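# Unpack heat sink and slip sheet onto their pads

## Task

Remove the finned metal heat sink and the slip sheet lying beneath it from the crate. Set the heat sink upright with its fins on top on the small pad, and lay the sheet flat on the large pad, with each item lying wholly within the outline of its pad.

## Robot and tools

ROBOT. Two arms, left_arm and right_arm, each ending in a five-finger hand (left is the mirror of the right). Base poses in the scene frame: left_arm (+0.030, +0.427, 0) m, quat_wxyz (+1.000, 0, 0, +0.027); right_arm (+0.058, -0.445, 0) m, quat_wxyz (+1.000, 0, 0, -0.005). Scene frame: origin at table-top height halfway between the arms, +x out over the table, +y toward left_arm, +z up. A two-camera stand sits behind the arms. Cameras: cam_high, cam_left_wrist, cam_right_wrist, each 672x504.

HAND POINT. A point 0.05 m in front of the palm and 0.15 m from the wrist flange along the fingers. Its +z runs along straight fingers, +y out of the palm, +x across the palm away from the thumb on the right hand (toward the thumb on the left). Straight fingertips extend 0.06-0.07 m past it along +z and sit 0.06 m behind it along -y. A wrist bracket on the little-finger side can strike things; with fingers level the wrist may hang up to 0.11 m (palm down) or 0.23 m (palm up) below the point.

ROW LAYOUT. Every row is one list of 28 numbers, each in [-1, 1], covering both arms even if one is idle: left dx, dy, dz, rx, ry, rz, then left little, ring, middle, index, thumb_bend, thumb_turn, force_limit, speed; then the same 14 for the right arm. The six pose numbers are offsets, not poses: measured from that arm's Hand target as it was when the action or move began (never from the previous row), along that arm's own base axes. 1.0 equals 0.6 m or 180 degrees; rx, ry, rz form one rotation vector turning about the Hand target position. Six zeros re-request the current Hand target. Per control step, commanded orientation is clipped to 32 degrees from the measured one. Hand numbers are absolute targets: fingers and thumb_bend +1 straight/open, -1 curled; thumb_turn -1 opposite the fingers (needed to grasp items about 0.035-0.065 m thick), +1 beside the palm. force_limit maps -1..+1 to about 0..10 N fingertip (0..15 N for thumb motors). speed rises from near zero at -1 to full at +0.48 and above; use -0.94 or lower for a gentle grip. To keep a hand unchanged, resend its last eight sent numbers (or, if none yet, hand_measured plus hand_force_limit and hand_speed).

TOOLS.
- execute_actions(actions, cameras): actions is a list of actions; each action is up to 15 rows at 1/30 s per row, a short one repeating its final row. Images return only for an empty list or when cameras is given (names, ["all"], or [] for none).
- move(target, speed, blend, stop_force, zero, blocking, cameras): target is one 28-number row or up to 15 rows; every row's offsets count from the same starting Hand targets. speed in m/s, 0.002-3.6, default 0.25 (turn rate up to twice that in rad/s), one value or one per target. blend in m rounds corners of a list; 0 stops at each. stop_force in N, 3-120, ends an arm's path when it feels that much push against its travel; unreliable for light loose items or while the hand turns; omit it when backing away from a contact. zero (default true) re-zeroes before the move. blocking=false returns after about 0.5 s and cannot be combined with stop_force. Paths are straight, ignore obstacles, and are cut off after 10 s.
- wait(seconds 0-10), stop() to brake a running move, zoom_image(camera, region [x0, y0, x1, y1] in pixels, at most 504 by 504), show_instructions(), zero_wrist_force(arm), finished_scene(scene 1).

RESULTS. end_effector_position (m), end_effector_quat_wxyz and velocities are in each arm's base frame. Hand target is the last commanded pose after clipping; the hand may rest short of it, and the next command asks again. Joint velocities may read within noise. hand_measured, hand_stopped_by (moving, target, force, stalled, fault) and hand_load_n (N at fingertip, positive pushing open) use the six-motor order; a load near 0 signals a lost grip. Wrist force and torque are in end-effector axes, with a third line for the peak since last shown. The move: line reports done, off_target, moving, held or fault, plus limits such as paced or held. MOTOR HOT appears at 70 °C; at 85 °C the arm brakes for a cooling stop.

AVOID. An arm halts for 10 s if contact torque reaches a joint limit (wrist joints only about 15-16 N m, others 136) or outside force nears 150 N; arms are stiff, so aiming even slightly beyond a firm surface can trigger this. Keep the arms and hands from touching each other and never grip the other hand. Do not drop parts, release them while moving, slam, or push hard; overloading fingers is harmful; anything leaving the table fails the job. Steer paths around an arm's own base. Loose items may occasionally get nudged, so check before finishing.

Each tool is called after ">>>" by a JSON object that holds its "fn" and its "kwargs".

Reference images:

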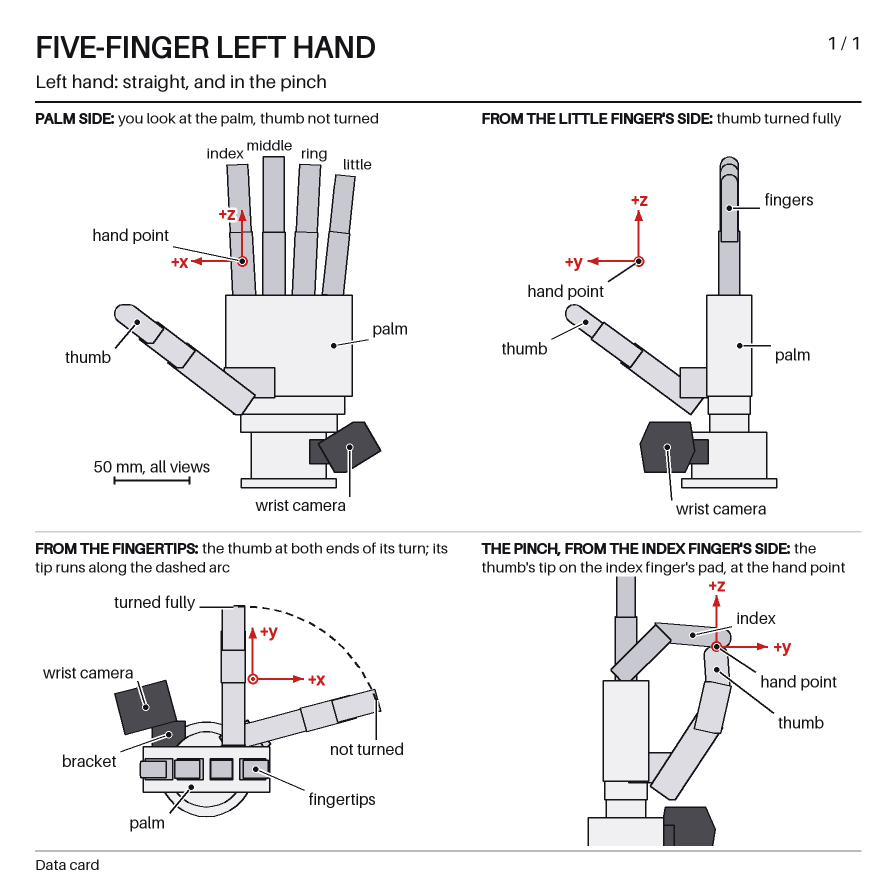

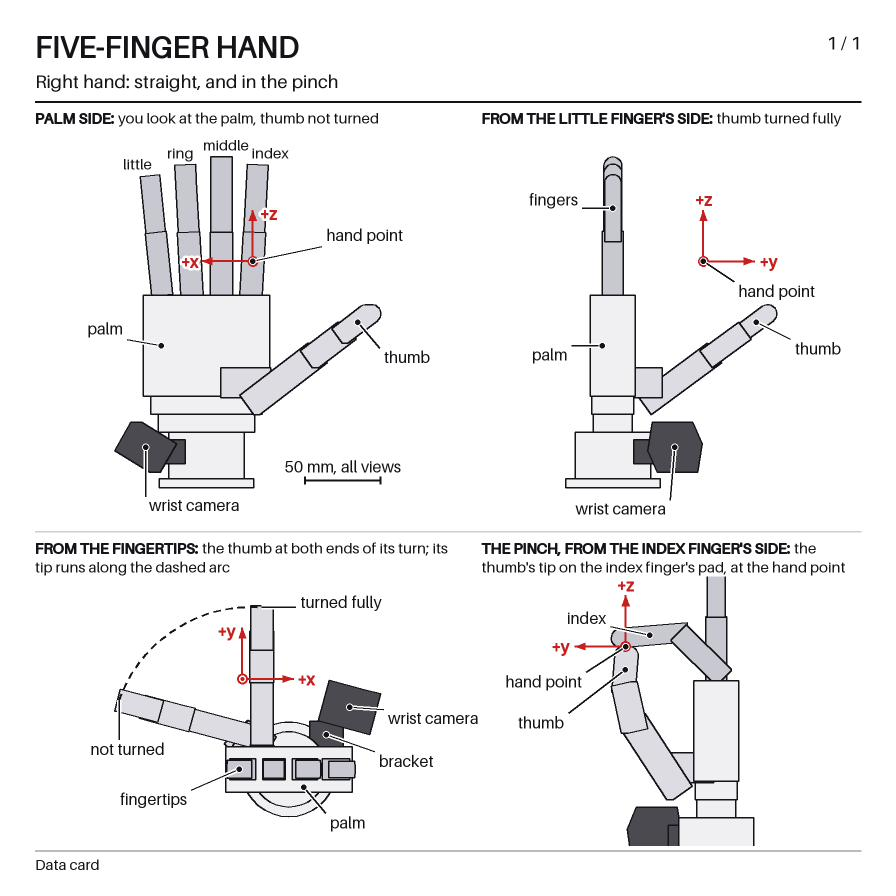

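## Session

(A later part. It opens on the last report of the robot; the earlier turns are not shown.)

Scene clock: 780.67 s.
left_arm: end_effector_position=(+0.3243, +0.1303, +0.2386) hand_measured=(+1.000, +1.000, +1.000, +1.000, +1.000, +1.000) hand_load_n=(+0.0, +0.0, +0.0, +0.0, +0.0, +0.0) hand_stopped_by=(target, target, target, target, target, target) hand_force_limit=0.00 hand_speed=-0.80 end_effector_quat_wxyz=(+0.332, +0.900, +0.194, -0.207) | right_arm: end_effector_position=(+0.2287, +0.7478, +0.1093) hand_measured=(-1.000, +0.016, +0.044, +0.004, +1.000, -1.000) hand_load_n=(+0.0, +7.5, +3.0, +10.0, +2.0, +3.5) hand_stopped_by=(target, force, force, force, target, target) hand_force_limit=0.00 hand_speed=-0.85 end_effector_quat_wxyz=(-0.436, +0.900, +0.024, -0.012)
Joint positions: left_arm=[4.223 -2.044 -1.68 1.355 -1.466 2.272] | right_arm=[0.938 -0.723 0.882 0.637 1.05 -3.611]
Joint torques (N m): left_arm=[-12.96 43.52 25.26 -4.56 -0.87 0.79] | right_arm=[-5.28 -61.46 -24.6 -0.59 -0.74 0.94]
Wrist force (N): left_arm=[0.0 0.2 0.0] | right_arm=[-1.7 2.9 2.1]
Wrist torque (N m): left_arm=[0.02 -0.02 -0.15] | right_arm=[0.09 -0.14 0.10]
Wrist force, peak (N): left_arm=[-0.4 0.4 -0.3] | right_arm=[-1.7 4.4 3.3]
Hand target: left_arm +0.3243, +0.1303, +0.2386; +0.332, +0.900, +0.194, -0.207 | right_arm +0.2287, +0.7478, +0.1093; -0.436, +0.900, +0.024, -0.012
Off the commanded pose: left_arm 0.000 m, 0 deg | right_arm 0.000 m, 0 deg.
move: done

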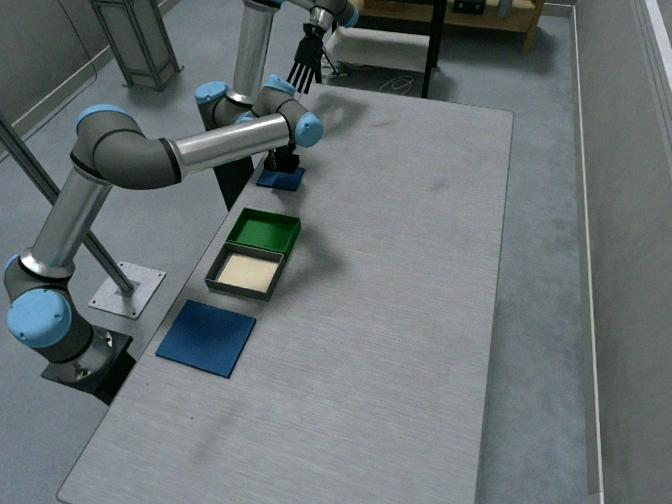

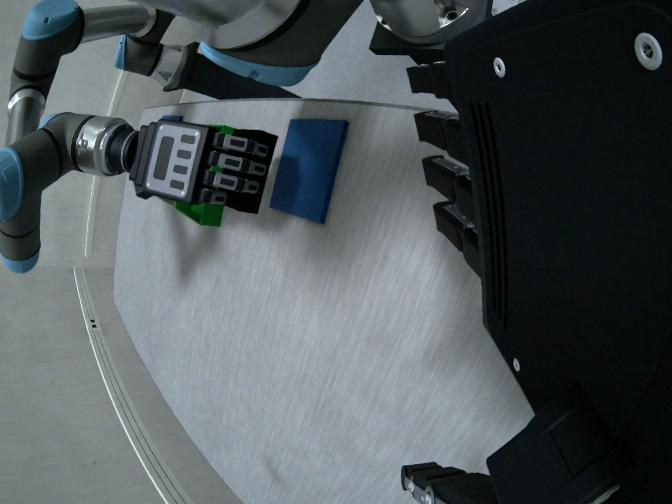

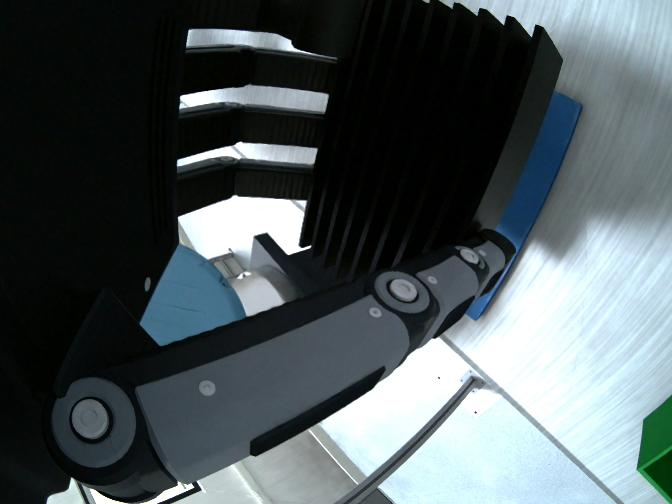

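>>> {"fn": "move", "kwargs": {"target": [0,0,0,0,0,0, 1,1,1,1,1,1,0,-0.8, -0.0367,0.0333,-0.05,0,0,0, -1,0,0,0,1,-1,0,-0.85], "speed": 0.1, "cameras": ["all"]}}

>>> {"fn": "zoom_image", "kwargs": {"camera": "cam_left_wrist", "region": [180, 60, 400, 280]}}

>>> {"fn": "zoom_image", "kwargs": {"camera": "cam_high", "region": [220, 100, 340, 220]}}

Scene clock: 800.70 s.
left_arm: end_effector_position=(+0.3243, +0.1303, +0.2386) hand_measured=(+1.000, +1.000, +1.000, +1.000, +1.000, +1.000) hand_load_n=(+0.0, +0.0, +0.0, +0.0, +0.0, +0.0) hand_stopped_by=(target, target, target, target, target, target) hand_force_limit=0.00 hand_speed=-0.80 end_effector_quat_wxyz=(+0.332, +0.900, +0.194, -0.207) | right_arm: end_effector_position=(+0.2067, +0.7678, +0.0793) hand_measured=(-1.000, +0.016, +0.044, +0.004, +1.000, -1.000) hand_load_n=(+0.0, +7.0, +3.0, +10.0, +2.5, +3.5) hand_stopped_by=(target, force, force, force, target, target) hand_force_limit=0.00 hand_speed=-0.85 end_effector_quat_wxyz=(-0.436, +0.900, +0.024, -0.012)
Joint positions: left_arm=[4.223 -2.044 -1.68 1.355 -1.466 2.272] | right_arm=[0.984 -0.681 0.88 0.579 1.083 -3.574]
Joint torques (N m): left_arm=[-13.42 43.24 23.48 -4.18 -0.75 0.58] | right_arm=[-4.14 -61.89 -25.27 1.91 -2.74 -1.97]
Wrist force (N): left_arm=[-0.3 0.2 -0.2] | right_arm=[-1.6 2.9 2.3]
Wrist torque (N m): left_arm=[0.03 0.03 -0.18] | right_arm=[0.07 -0.09 -0.03]
Wrist force, peak (N): left_arm=[-0.4 0.5 -0.5] | right_arm=[-3.0 3.3 3.4]
Hand target: left_arm +0.3243, +0.1303, +0.2386; +0.332, +0.900, +0.194, -0.207 | right_arm +0.2067, +0.7678, +0.0793; -0.436, +0.900, +0.024, -0.012
Off the commanded pose: left_arm 0.000 m, 0 deg | right_arm 0.000 m, 0 deg.
move: done

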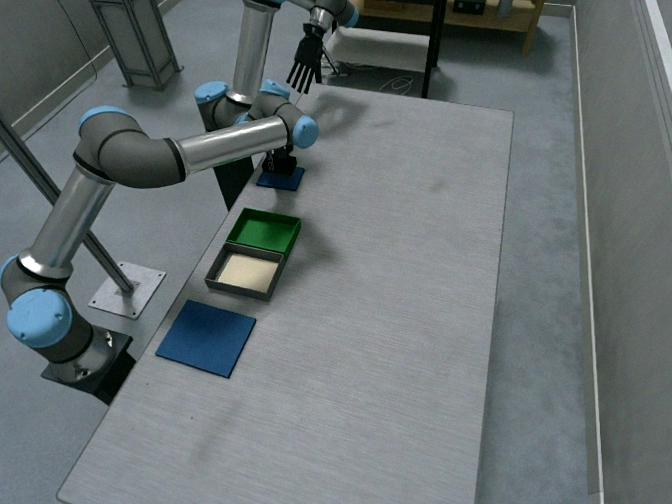

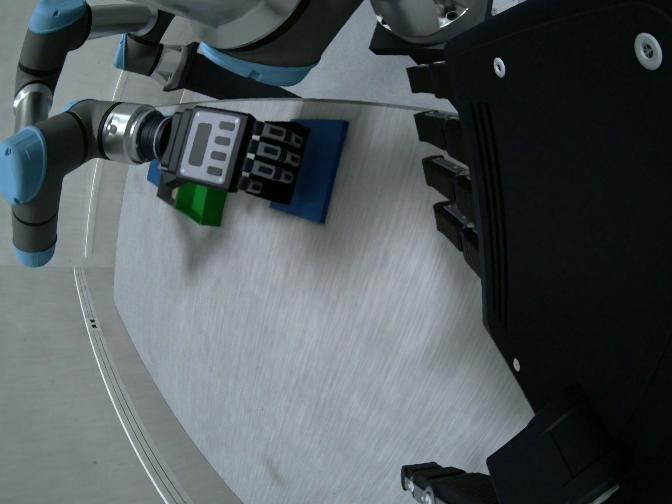

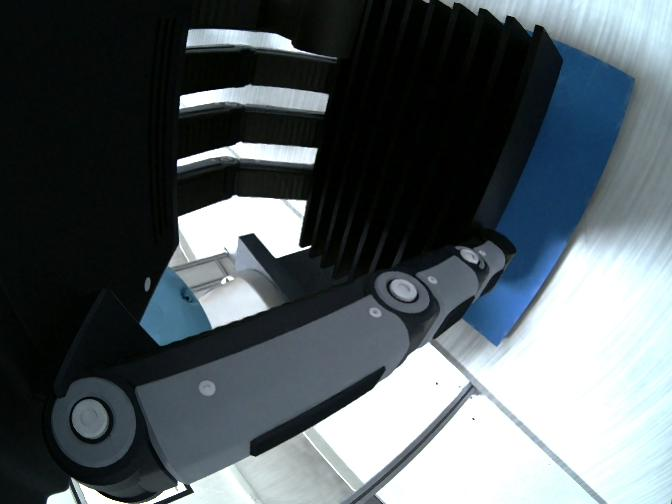

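Scaled by 2.291 from the camera's 672x504 image, which has a finer 960x720 frame.

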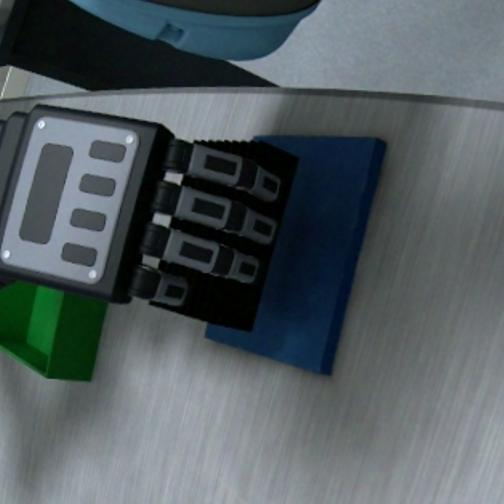

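Scaled by 4.200.

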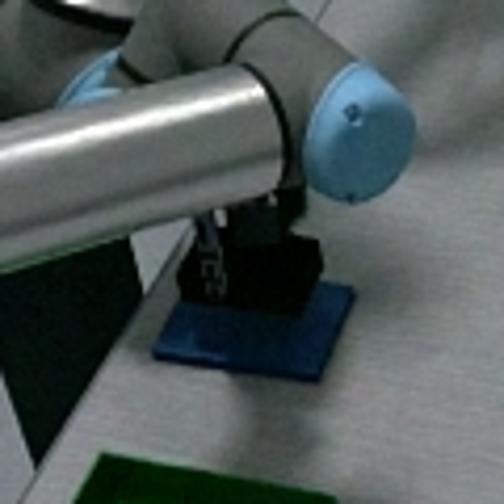

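>>> {"fn": "move", "kwargs": {"target": [0,0,0,0,0,0, 1,1,1,1,1,1,0,-0.8, -0.0,0.004,-0.02,0,0,0, -1,0,0,0,1,-1,0,-0.85], "speed": 0.05, "stop_force": 6, "cameras": ["all"]}}

>>> {"fn": "zoom_image", "kwargs": {"camera": "cam_left_wrist", "region": [240, 80, 380, 240]}}

>>> {"fn": "zoom_image", "kwargs": {"camera": "cam_high", "region": [240, 130, 320, 210]}}

Scene clock: 812.07 s.
left_arm: end_effector_position=(+0.3243, +0.1303, +0.2386) hand_measured=(+1.000, +1.000, +1.000, +1.000, +1.000, +1.000) hand_load_n=(+0.0, +0.0, +0.5, +0.0, +0.0, +0.0) hand_stopped_by=(target, target, target, target, target, target) hand_force_limit=0.00 hand_speed=-0.80 end_effector_quat_wxyz=(+0.332, +0.900, +0.194, -0.207) | right_arm: end_effector_position=(+0.2067, +0.7702, +0.0673) hand_measured=(-1.000, +0.016, +0.044, +0.004, +1.000, -1.000) hand_load_n=(+0.0, +7.5, +3.0, +10.5, +2.5, +3.5) hand_stopped_by=(target, force, force, force, target, target) hand_force_limit=0.00 hand_speed=-0.85 end_effector_quat_wxyz=(-0.436, +0.900, +0.024, -0.012)
Joint positions: left_arm=[4.223 -2.044 -1.68 1.355 -1.466 2.272] | right_arm=[0.986 -0.667 0.885 0.56 1.084 -3.572]
Joint torques (N m): left_arm=[-12.26 43.05 22.88 -4.08 -0.72 0.45] | right_arm=[-3.45 -64.97 -30.27 1.79 -1.44 -0.38]
Wrist force (N): left_arm=[-0.1 0.4 -0.2] | right_arm=[-2.0 3.0 2.2]
Wrist torque (N m): left_arm=[0.06 -0.01 -0.16] | right_arm=[0.11 -0.05 -0.05]
Wrist force, peak (N): left_arm=[-0.4 0.0 -0.6] | right_arm=[-2.1 3.1 2.4]
Hand target: left_arm +0.3243, +0.1303, +0.2386; +0.332, +0.900, +0.194, -0.207 | right_arm +0.2067, +0.7702, +0.0673; -0.436, +0.900, +0.024, -0.012
Off the commanded pose: left_arm 0.000 m, 0 deg | right_arm 0.000 m, 0 deg.
move: done

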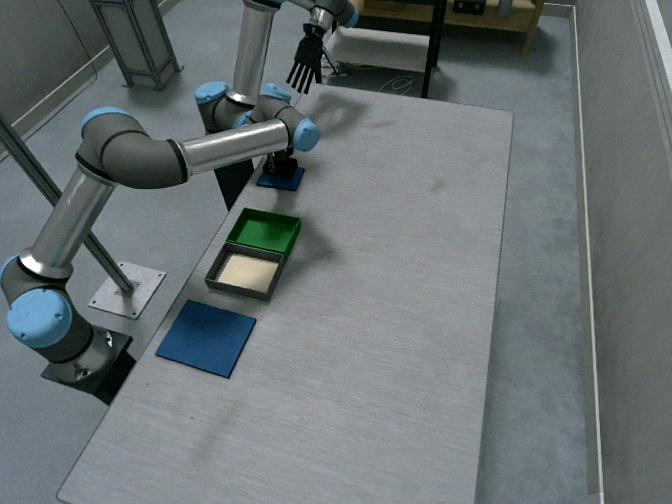

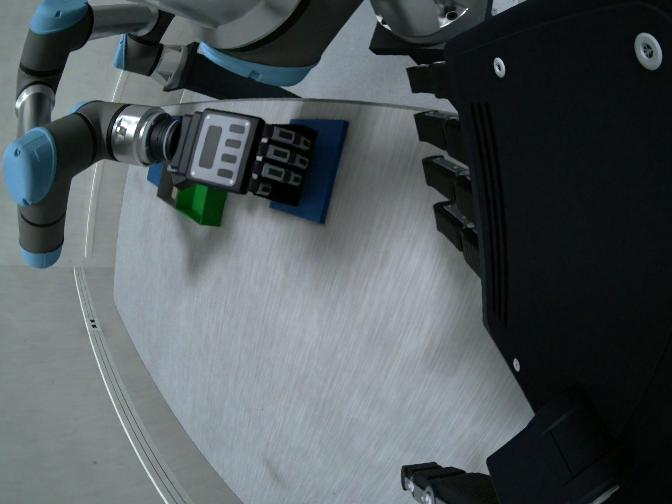

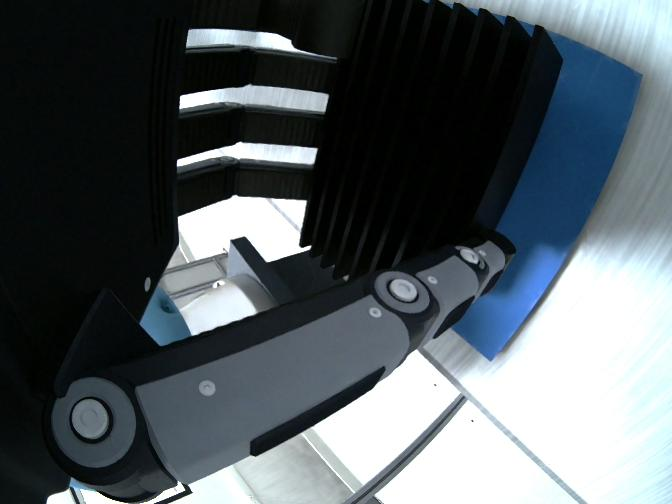

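Scaled by 3.150 from the camera's 672x504 image, which has a finer 960x720 frame.

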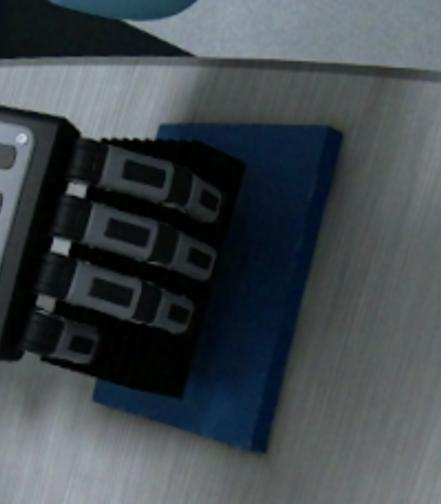

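Scaled by 6.300.

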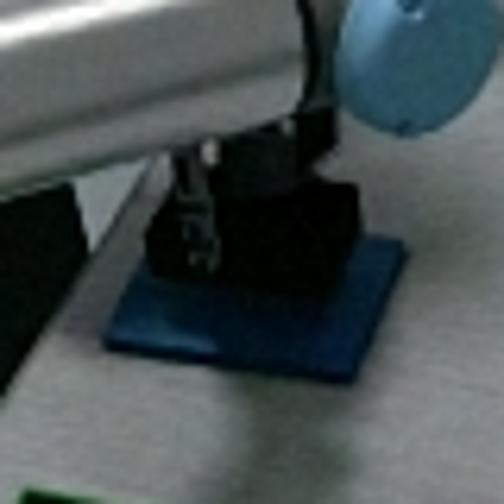

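>>> {"fn": "move", "kwargs": {"target": [0,0,0,0,0,0, 1,1,1,1,1,1,0,-0.8, -0.002,-0.015,-0.03,0,0,0, -1,0,0,0,1,-1,0,-0.85], "speed": 0.05, "stop_force": 6, "cameras": ["all"]}}

>>> {"fn": "zoom_image", "kwargs": {"camera": "cam_left_wrist", "region": [240, 80, 380, 240]}}

>>> {"fn": "zoom_image", "kwargs": {"camera": "cam_high", "region": [240, 130, 320, 210]}}

Scene clock: 841.47 s.
left_arm: end_effector_position=(+0.3243, +0.1303, +0.2386) hand_measured=(+1.000, +1.000, +1.000, +1.000, +1.000, +1.000) hand_load_n=(+0.0, +0.0, +0.0, +0.0, +0.0, +0.0) hand_stopped_by=(target, target, target, target, target, target) hand_force_limit=0.00 hand_speed=-0.80 end_effector_quat_wxyz=(+0.332, +0.900, +0.194, -0.207) | right_arm: end_effector_position=(+0.2055, +0.7612, +0.0493) hand_measured=(-1.000, +0.016, +0.044, +0.004, +1.000, -1.000) hand_load_n=(+0.0, +7.5, +3.0, +10.0, +2.5, +3.5) hand_stopped_by=(target, force, force, force, target, target) hand_force_limit=0.00 hand_speed=-0.85 end_effector_quat_wxyz=(-0.436, +0.900, +0.024, -0.012)
Joint positions: left_arm=[4.223 -2.044 -1.68 1.355 -1.466 2.272] | right_arm=[0.98 -0.679 0.955 0.503 1.08 -3.577]
Joint torques (N m): left_arm=[-12.84 42.7 21.35 -3.67 -0.38 0.12] | right_arm=[6.02 -48.34 -30.67 0.81 0.46 1.81]
Wrist force (N): left_arm=[-0.1 0.4 -0.2] | right_arm=[-1.7 3.0 2.2]
Wrist torque (N m): left_arm=[0.05 0.00 -0.17] | right_arm=[0.10 -0.10 -0.05]
Wrist force, peak (N): left_arm=[-0.2 0.3 -0.6] | right_arm=[-1.8 3.5 2.4]
Hand target: left_arm +0.3243, +0.1303, +0.2386; +0.332, +0.900, +0.194, -0.207 | right_arm +0.2055, +0.7612, +0.0493; -0.436, +0.900, +0.024, -0.012
Off the commanded pose: left_arm 0.000 m, 0 deg | right_arm 0.000 m, 0 deg.
move: done

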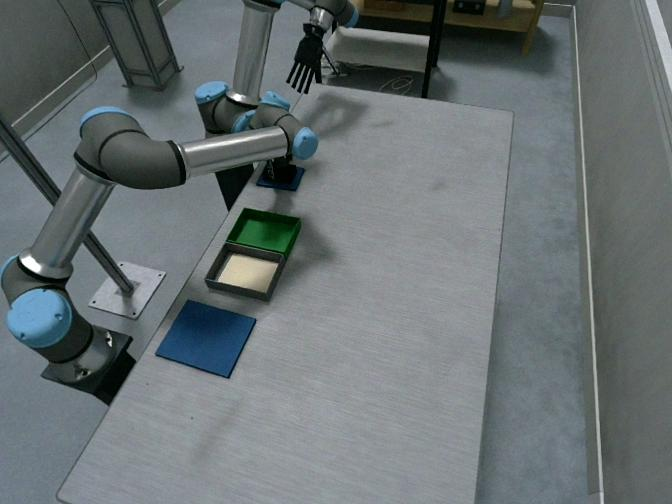

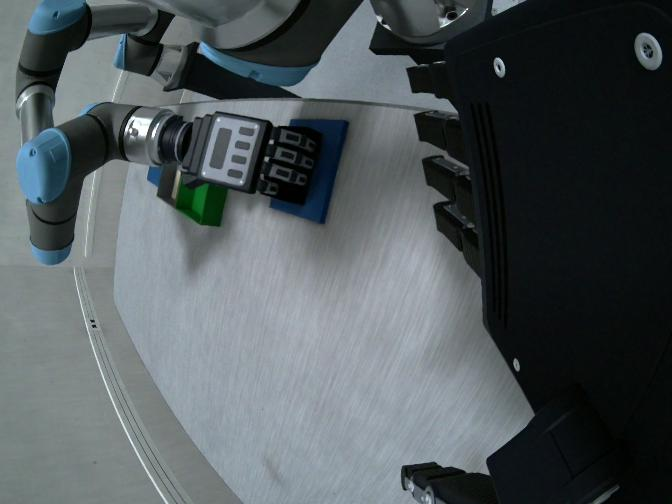

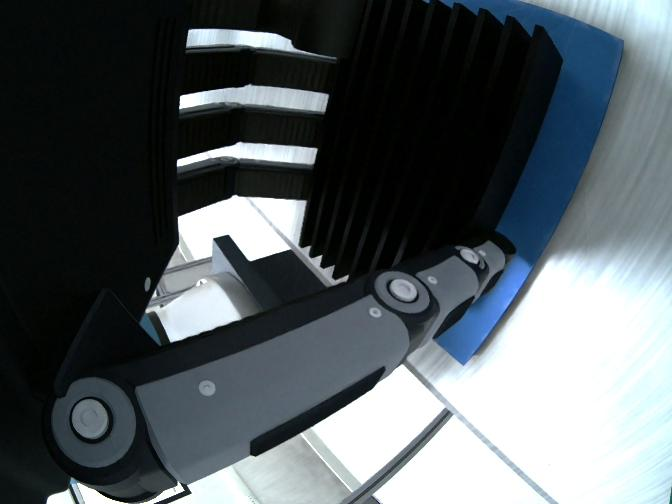

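Scaled by 3.150 from the camera's 672x504 image, which has a finer 960x720 frame.

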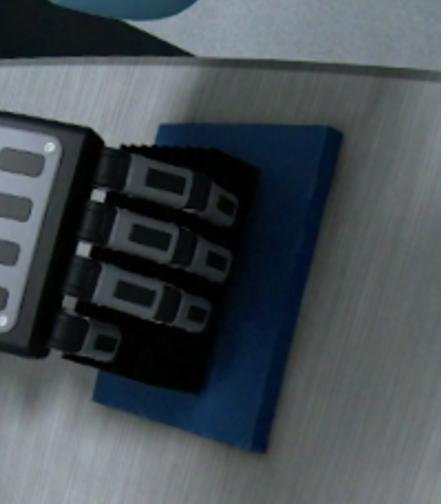

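Scaled by 6.300.

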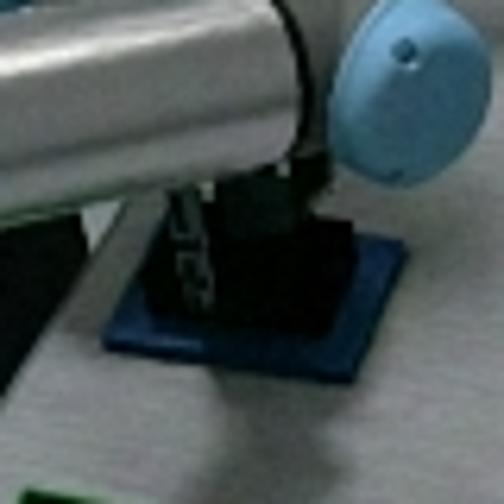

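>>> {"fn": "move", "kwargs": {"target": [0,0,0,0,0,0, 1,1,1,1,1,1,0,-0.8, -0.002,0.004,-0.03,0,0,0, -1,0,0,0,1,-1,0,-0.85], "speed": 0.015, "stop_force": 4, "cameras": ["all"]}}

Scene clock: 851.77 s.
left_arm: end_effector_position=(+0.3243, +0.1303, +0.2386) hand_measured=(+1.000, +1.000, +1.000, +1.000, +1.000, +1.000) hand_load_n=(+0.0, +0.0, +0.0, +0.0, +0.0, +0.0) hand_stopped_by=(target, target, target, target, target, target) hand_force_limit=0.00 hand_speed=-0.80 end_effector_quat_wxyz=(+0.332, +0.900, +0.194, -0.207) | right_arm: end_effector_position=(+0.2053, +0.7618, +0.0449) hand_measured=(-1.000, +0.016, +0.044, +0.004, +1.000, -1.000) hand_load_n=(+0.0, +6.5, +2.5, +11.0, +2.0, +3.0) hand_stopped_by=(target, force, force, force, target, target) hand_force_limit=0.00 hand_speed=-0.85 end_effector_quat_wxyz=(-0.436, +0.900, +0.024, -0.012)
Joint positions: left_arm=[4.223 -2.044 -1.68 1.355 -1.466 2.272] | right_arm=[0.981 -0.674 0.958 0.495 1.08 -3.577]
Joint torques (N m): left_arm=[-12.03 42.84 21.14 -3.3 -0.27 -0.14] | right_arm=[-4.89 -63.93 -30.58 1.42 -1.77 -1.91]
Wrist force (N): left_arm=[0.0 0.2 -0.2] | right_arm=[-1.8 2.9 2.3]
Wrist torque (N m): left_arm=[0.03 -0.02 -0.15] | right_arm=[0.09 -0.08 -0.06]
Wrist force, peak (N): left_arm=[-0.2 0.6 -0.4] | right_arm=[-0.7 -4.3 -6.5]
Hand target: left_arm +0.3243, +0.1303, +0.2386; +0.332, +0.900, +0.194, -0.207 | right_arm +0.2053, +0.7618, +0.0449; -0.436, +0.900, +0.024, -0.012 (not the last commanded pose)
Off the commanded pose: left_arm 0.000 m, 0 deg | right_arm 0.014 m, 0 deg.
move: contact (right_arm)

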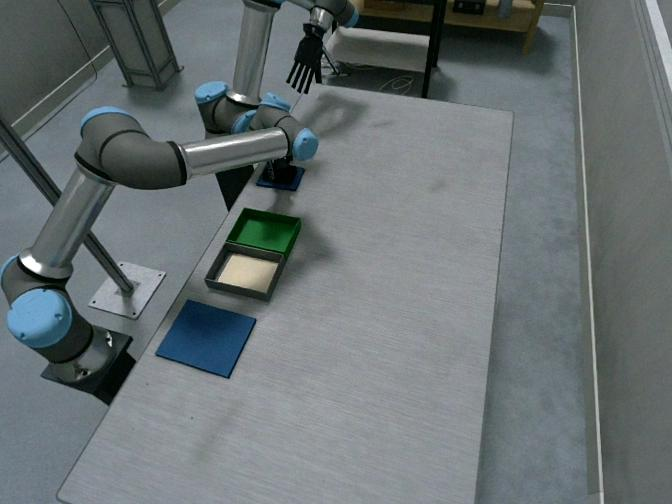

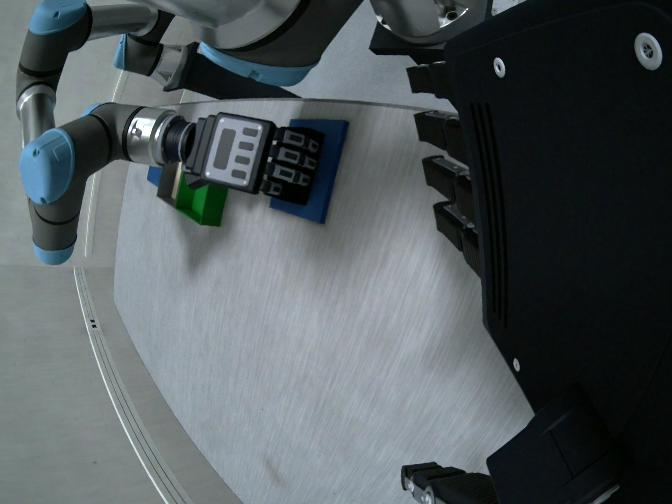

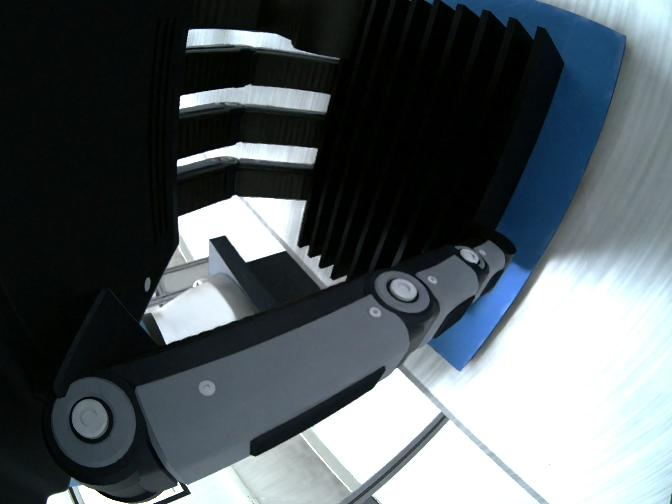

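>>> {"fn": "move", "kwargs": {"target": [0,0,0,0,0,0, 1,1,1,1,1,1,0,-0.8, 0,0,-0.0017,0,0,0, -1,0,0,0,1,-1,0,-0.85], "speed": 0.01, "cameras": []}}

Scene clock: 858.03 s.
left_arm: end_effector_position=(+0.3243, +0.1303, +0.2386) hand_measured=(+1.000, +1.000, +1.000, +1.000, +1.000, +1.000) hand_load_n=(+0.0, +0.0, -0.5, +0.0, +0.0, +0.0) hand_stopped_by=(target, target, target, target, target, target) hand_force_limit=0.00 hand_speed=-0.80 end_effector_quat_wxyz=(+0.332, +0.900, +0.194, -0.207) | right_arm: end_effector_position=(+0.2053, +0.7618, +0.0439) hand_measured=(-1.000, +0.016, +0.044, +0.004, +1.000, -1.000) hand_load_n=(+0.0, +5.0, +1.5, +9.5, +2.5, +1.5) hand_stopped_by=(target, force, force, force, target, target) hand_force_limit=0.00 hand_speed=-0.85 end_effector_quat_wxyz=(-0.436, +0.900, +0.024, -0.012)
Joint positions: left_arm=[4.223 -2.044 -1.68 1.355 -1.466 2.272] | right_arm=[0.981 -0.674 0.959 0.493 1.08 -3.577]
Joint torques (N m): left_arm=[-12.22 42.52 20.08 -3.16 -0.18 -0.21] | right_arm=[-4.67 -35.7 -3.38 -0.57 -1.03 -1.83]
Wrist force (N): left_arm=[-0.3 0.1 -0.3] | right_arm=[-1.7 -10.6 -8.4]
Wrist torque (N m): left_arm=[0.03 0.02 -0.17] | right_arm=[-0.48 0.10 -0.28]
Wrist force, peak (N): left_arm=[-0.4 0.5 0.0] | right_arm=[-1.7 -10.8 -8.4]
Hand target: left_arm +0.3243, +0.1303, +0.2386; +0.332, +0.900, +0.194, -0.207 | right_arm +0.2053, +0.7618, +0.0438; -0.436, +0.900, +0.024, -0.012
Off the commanded pose: left_arm 0.000 m, 0 deg | right_arm 0.000 m, 0 deg.
move: done
No camera images: "cameras" was empty.

>>> {"fn": "execute_actions", "kwargs": {"actions": [[[0,0,0,0,0,0, 1,1,1,1,1,1,0,-0.8, 0,0,0.0008,0,0,0, -1,0.6,0.6,0.6,1,-1,0,-0.8]]]}}

>>> {"fn": "wait", "kwargs": {"seconds": 1.5, "cameras": ["all"]}}

>>> {"fn": "zoom_image", "kwargs": {"camera": "cam_left_wrist", "region": [240, 80, 380, 240]}}

Scene clock: 869.03 s.
left_arm: end_effector_position=(+0.3243, +0.1303, +0.2386) hand_measured=(+1.000, +1.000, +1.000, +1.000, +1.000, +1.000) hand_load_n=(+0.0, +0.0, +0.0, +0.0, +0.0, +0.0) hand_stopped_by=(target, target, target, target, target, target) hand_force_limit=0.00 hand_speed=-0.80 end_effector_quat_wxyz=(+0.332, +0.900, +0.194, -0.207) | right_arm: end_effector_position=(+0.2053, +0.7618, +0.0443) hand_measured=(-1.000, +0.600, +0.600, +0.600, +1.000, -1.000) hand_load_n=(+0.0, +0.0, +0.0, +0.0, +0.0, +0.0) hand_stopped_by=(target, target, target, target, target, target) hand_force_limit=0.00 hand_speed=-0.80 end_effector_quat_wxyz=(-0.436, +0.900, +0.024, -0.012)
Joint positions: left_arm=[4.223 -2.044 -1.68 1.355 -1.466 2.272] | right_arm=[0.981 -0.674 0.959 0.494 1.08 -3.577]
Joint torques (N m): left_arm=[-11.93 42.37 17.93 -2.89 -0.08 -0.38] | right_arm=[-4.44 -62.6 -27.82 -0.93 -0.23 -1.12]
Wrist force (N): left_arm=[-0.1 0.1 0.0] | right_arm=[-1.9 1.8 0.8]
Wrist torque (N m): left_arm=[0.00 -0.01 -0.16] | right_arm=[0.02 -0.05 -0.09]
Wrist force, peak (N): left_arm=[-0.5 0.5 0.0] | right_arm=[-1.5 -11.1 -8.5]
Hand target: left_arm +0.3243, +0.1303, +0.2386; +0.332, +0.900, +0.194, -0.207 | right_arm +0.2053, +0.7618, +0.0443; -0.436, +0.900, +0.024, -0.012
Off the commanded pose: left_arm 0.000 m, 0 deg | right_arm 0.000 m, 0 deg.
Step readings (end_effector_position of left_arm | right_arm):
0: (+0.3243, +0.1303, +0.2386) | (+0.2053, +0.7618, +0.0438)
1: (+0.3243, +0.1303, +0.2386) | (+0.2053, +0.7618, +0.0438)
2: (+0.3243, +0.1303, +0.2386) | (+0.2052, +0.7618, +0.0438)
4: (+0.3243, +0.1303, +0.2386) | (+0.2051, +0.7617, +0.0439)
8: (+0.3243, +0.1303, +0.2386) | (+0.2052, +0.7617, +0.0440)
15: (+0.3243, +0.1303, +0.2386) | (+0.2052, +0.7618, +0.0443)

Scene clock: 870.53 s.
left_arm: end_effector_position=(+0.3243, +0.1303, +0.2386) hand_measured=(+1.000, +1.000, +1.000, +1.000, +1.000, +1.000) hand_load_n=(+0.0, +0.0, +0.0, +0.0, +0.0, +0.0) hand_stopped_by=(target, target, target, target, target, target) hand_force_limit=0.00 hand_speed=-0.80 end_effector_quat_wxyz=(+0.332, +0.900, +0.194, -0.207) | right_arm: end_effector_position=(+0.2053, +0.7618, +0.0443) hand_measured=(-1.000, +0.600, +0.600, +0.600, +1.000, -1.000) hand_load_n=(+0.0, +0.0, +0.0, +0.0, +0.0, +0.5) hand_stopped_by=(target, target, target, target, target, target) hand_force_limit=0.00 hand_speed=-0.80 end_effector_quat_wxyz=(-0.436, +0.900, +0.024, -0.012)
Joint positions: left_arm=[4.223 -2.044 -1.68 1.355 -1.466 2.272] | right_arm=[0.981 -0.674 0.959 0.494 1.08 -3.577]
Joint torques (N m): left_arm=[-12.54 43.16 18.48 -2.71 -0.21 -0.51] | right_arm=[-5.09 -62.8 -24.72 -0.83 -1.48 -0.98]
Wrist force (N): left_arm=[-0.2 0.0 -0.3] | right_arm=[-2.0 1.8 0.7]
Wrist torque (N m): left_arm=[0.01 0.00 -0.16] | right_arm=[0.03 -0.03 -0.10]
Wrist force, peak (N): left_arm=[-0.1 0.4 -0.6] | right_arm=[-2.1 1.8 0.8]
Hand target: left_arm +0.3243, +0.1303, +0.2386; +0.332, +0.900, +0.194, -0.207 | right_arm +0.2053, +0.7618, +0.0443; -0.436, +0.900, +0.024, -0.012
Off the commanded pose: left_arm 0.000 m, 0 deg | right_arm 0.000 m, 0 deg.
wait: 1.50 s; at rest by 0.17 s

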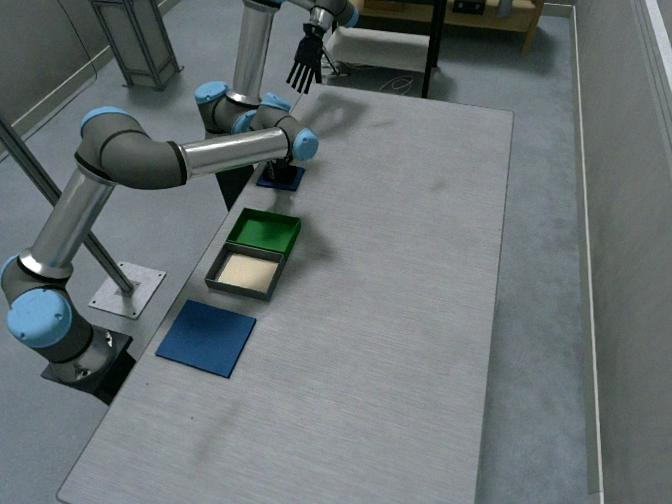

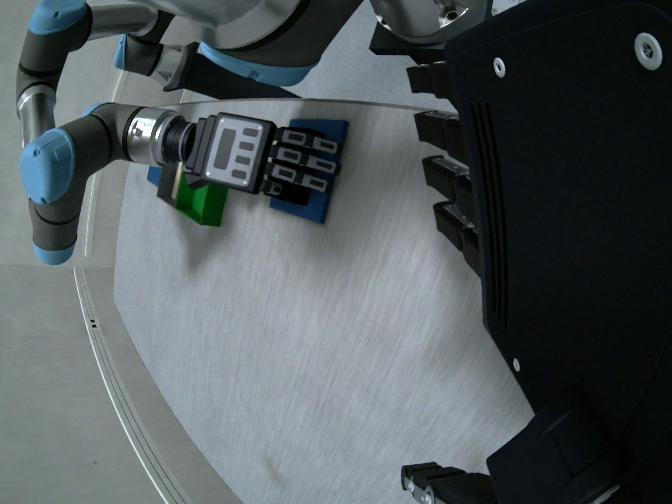

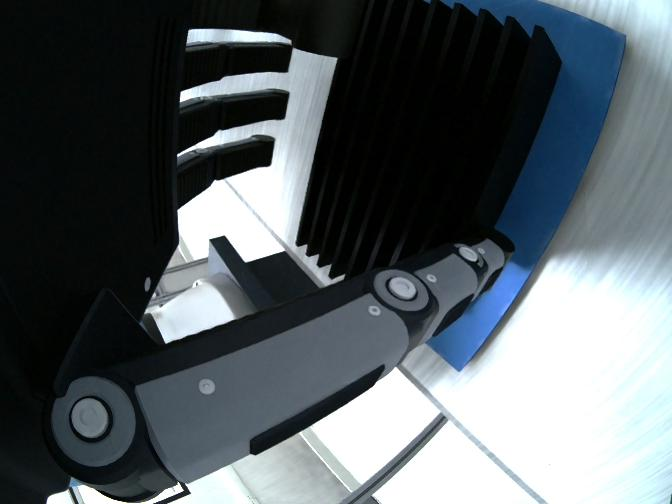

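Scaled by 3.150 from the camera's 672x504 image, which has a finer 960x720 frame.

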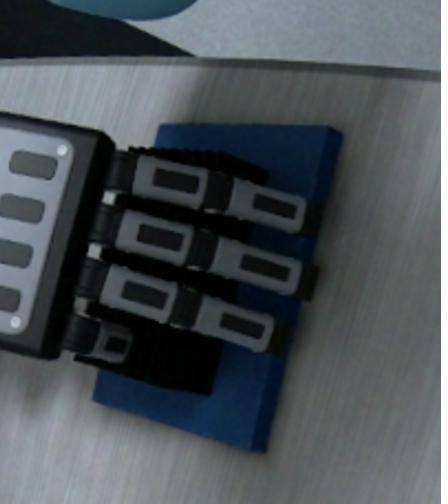

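>>> {"fn": "move", "kwargs": {"target": [[0,0,0,0,0,0, 1,1,1,1,1,1,0,-0.8, 0.001,-0.0167,0.002,0,0,0, -1,0.6,0.6,0.6,1,-1,0,-0.8],[0,0,0,0,0,0, 1,1,1,1,1,1,0,-0.8, 0.001,-0.0167,0.25,0,0,0, -1,0.6,0.6,0.6,1,-1,0,-0.8]], "speed": [0.03,0.12], "cameras": ["all"]}}

>>> {"fn": "zoom_image", "kwargs": {"camera": "cam_left_wrist", "region": [220, 60, 400, 260]}}

>>> {"fn": "zoom_image", "kwargs": {"camera": "cam_high", "region": [240, 130, 320, 210]}}

Scene clock: 890.50 s.
left_arm: end_effector_position=(+0.3243, +0.1303, +0.2386) hand_measured=(+1.000, +1.000, +1.000, +1.000, +1.000, +1.000) hand_load_n=(+0.0, +0.0, +0.0, +0.0, -0.5, +0.5) hand_stopped_by=(target, target, target, target, target, target) hand_force_limit=0.00 hand_speed=-0.80 end_effector_quat_wxyz=(+0.332, +0.900, +0.194, -0.207) | right_arm: end_effector_position=(+0.2059, +0.7518, +0.1943) hand_measured=(-1.000, +0.600, +0.600, +0.600, +1.000, -1.000) hand_load_n=(+0.0, +0.0, +0.0, +0.0, +0.0, +0.0) hand_stopped_by=(target, target, target, target, target, target) hand_force_limit=0.00 hand_speed=-0.80 end_effector_quat_wxyz=(-0.436, +0.900, +0.024, -0.012)
Joint positions: left_arm=[4.223 -2.044 -1.68 1.355 -1.466 2.272] | right_arm=[0.971 -0.762 0.733 0.812 1.074 -3.584]
Joint torques (N m): left_arm=[-11.49 43.52 17.49 -2.49 0.09 -0.75] | right_arm=[3.01 -53.58 -14.63 0.8 -0.68 -1.94]
Wrist force (N): left_arm=[0.3 0.0 0.0] | right_arm=[-1.4 0.9 1.1]
Wrist torque (N m): left_arm=[-0.02 -0.06 -0.13] | right_arm=[-0.06 -0.15 -0.11]
Wrist force, peak (N): left_arm=[-0.2 0.8 -0.1] | right_arm=[-1.8 2.4 1.8]
Hand target: left_arm +0.3243, +0.1303, +0.2386; +0.332, +0.900, +0.194, -0.207 | right_arm +0.2059, +0.7518, +0.1943; -0.436, +0.900, +0.024, -0.012
Off the commanded pose: left_arm 0.000 m, 0 deg | right_arm 0.000 m, 0 deg.
move: done

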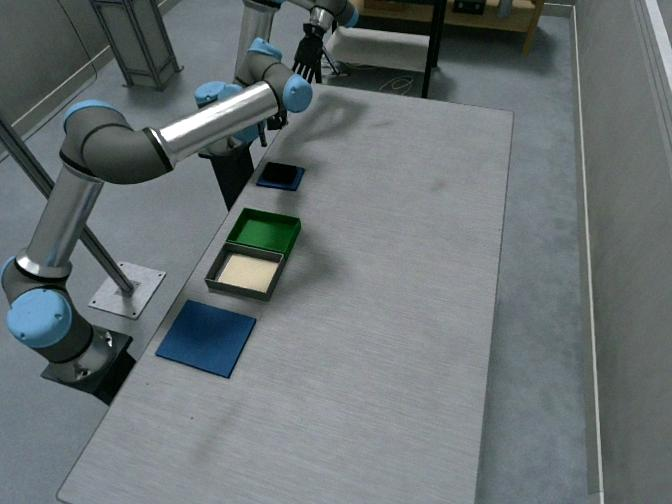

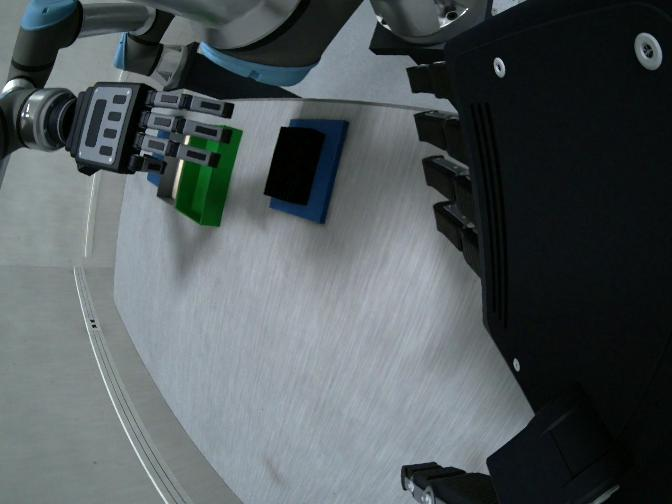

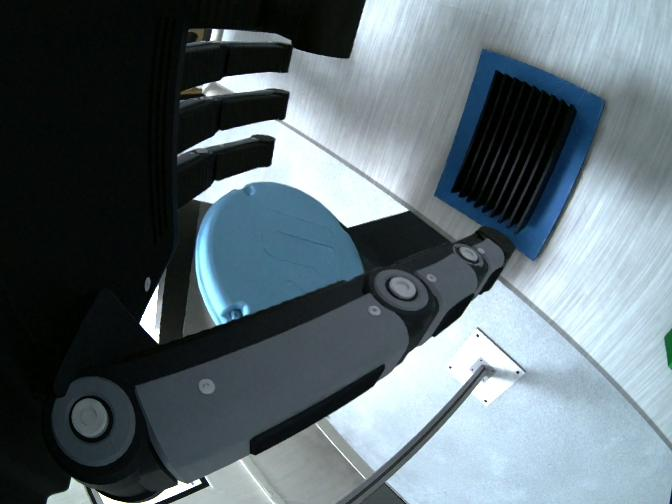

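Scaled by 2.520 from the camera's 672x504 image, which has a finer 960x720 frame.

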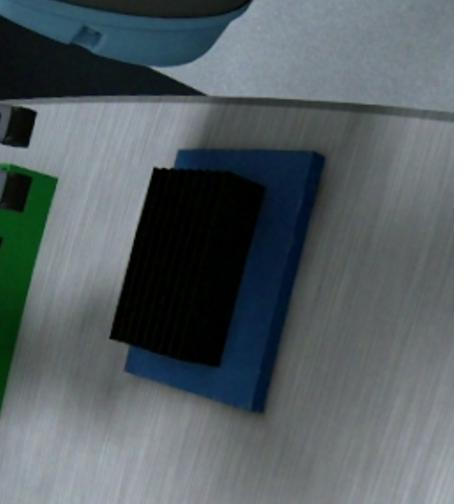

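Scaled by 6.300.

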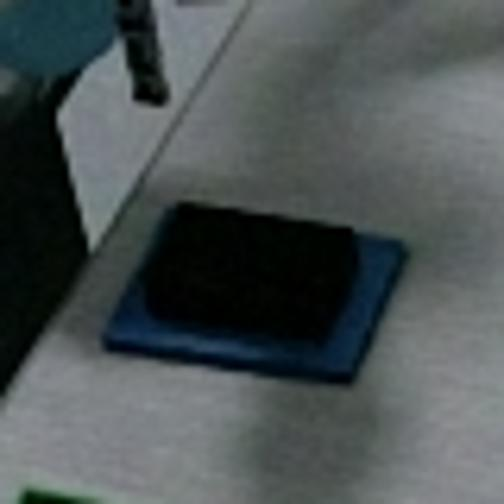

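>>> {"fn": "zoom_image", "kwargs": {"camera": "cam_right_wrist", "region": [420, 30, 630, 280]}}

Scaled by 2.016 from the camera's 672x504 image, which has a finer 960x720 frame.

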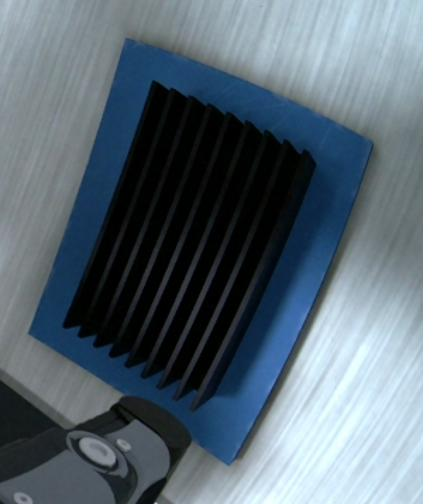

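>>> {"fn": "move", "kwargs": {"target": [[0,0,0,0,0,0, 1,1,1,1,1,1,0,-0.8, 0.05,-0.3,0.08,-0.16,0.027,-0.235, 1,1,1,1,1,1,0,0.3],[0,0,0,0,0,0, 1,1,1,1,1,1,0,-0.8, 0.123,-0.698,0.0,-0.381,0.0649,-0.552, 1,1,1,1,1,1,0,0.3]], "speed": 0.4, "blend": [0.05, 0], "cameras": ["all"]}}

Scene clock: 1110.70 s.
left_arm: end_effector_position=(+0.3243, +0.1303, +0.2386) hand_measured=(+1.000, +1.000, +1.000, +1.000, +1.000, +1.000) hand_load_n=(+0.0, +0.0, +0.0, +0.0, +0.0, +0.0) hand_stopped_by=(target, target, target, target, target, target) hand_force_limit=0.00 hand_speed=-0.80 end_effector_quat_wxyz=(+0.332, +0.900, +0.194, -0.207) | right_arm: end_effector_position=(+0.2796, +0.3330, +0.1943) hand_measured=(+1.000, +1.000, +1.000, +1.000, +1.000, +1.000) hand_load_n=(+0.0, +0.0, +0.0, +0.0, +0.0, +0.0) hand_stopped_by=(target, target, target, target, target, target) hand_force_limit=0.00 hand_speed=0.30 end_effector_quat_wxyz=(+0.219, +0.672, -0.673, +0.218)
Joint positions: left_arm=[4.223 -2.044 -1.68 1.355 -1.466 2.272] | right_arm=[0.692 -0.885 1.193 1.699 2.039 -2.343]
Joint torques (N m): left_arm=[-11.48 43.22 15.67 -2.1 0.17 -0.96] | right_arm=[-2.06 -53.98 -23.73 1.05 -0.9 1]
Wrist force (N): left_arm=[-0.1 0.2 0.0] | right_arm=[-2.4 -1.9 1.6]
Wrist torque (N m): left_arm=[0.01 -0.01 -0.15] | right_arm=[-0.43 -0.02 -0.28]
Wrist force, peak (N): left_arm=[-0.4 0.5 -0.4] | right_arm=[-1.8 -2.3 2.4]
Hand target: left_arm +0.3243, +0.1303, +0.2386; +0.332, +0.900, +0.194, -0.207 | right_arm +0.2797, +0.3330, +0.1943; +0.219, +0.672, -0.673, +0.218
Off the commanded pose: left_arm 0.000 m, 0 deg | right_arm 0.000 m, 0 deg.
move: done

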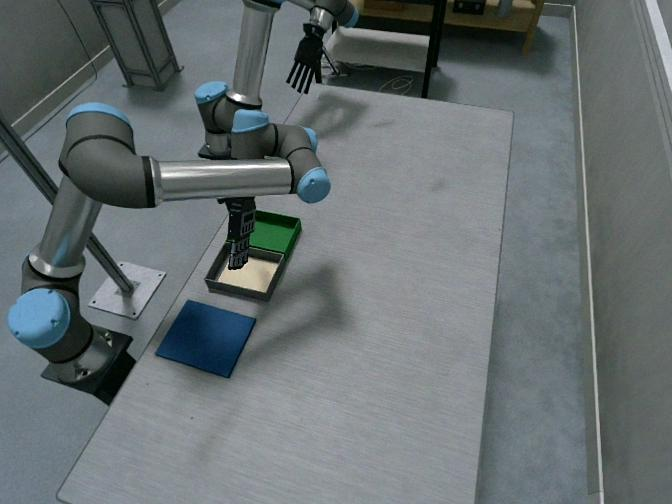

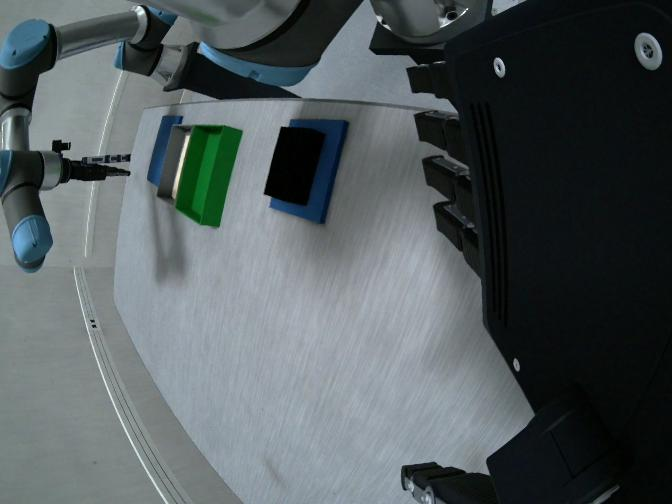

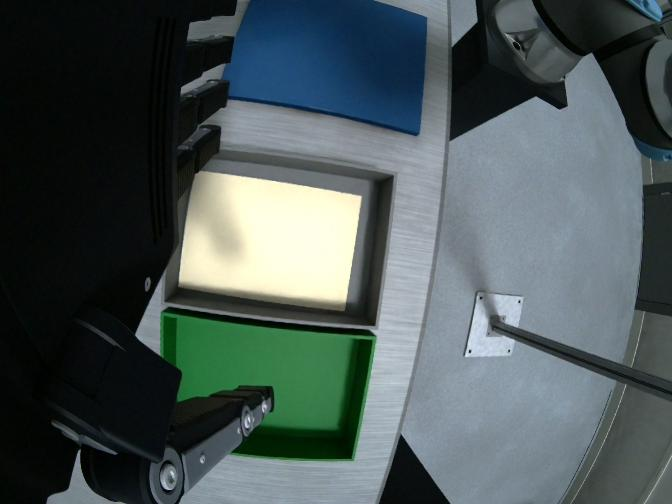

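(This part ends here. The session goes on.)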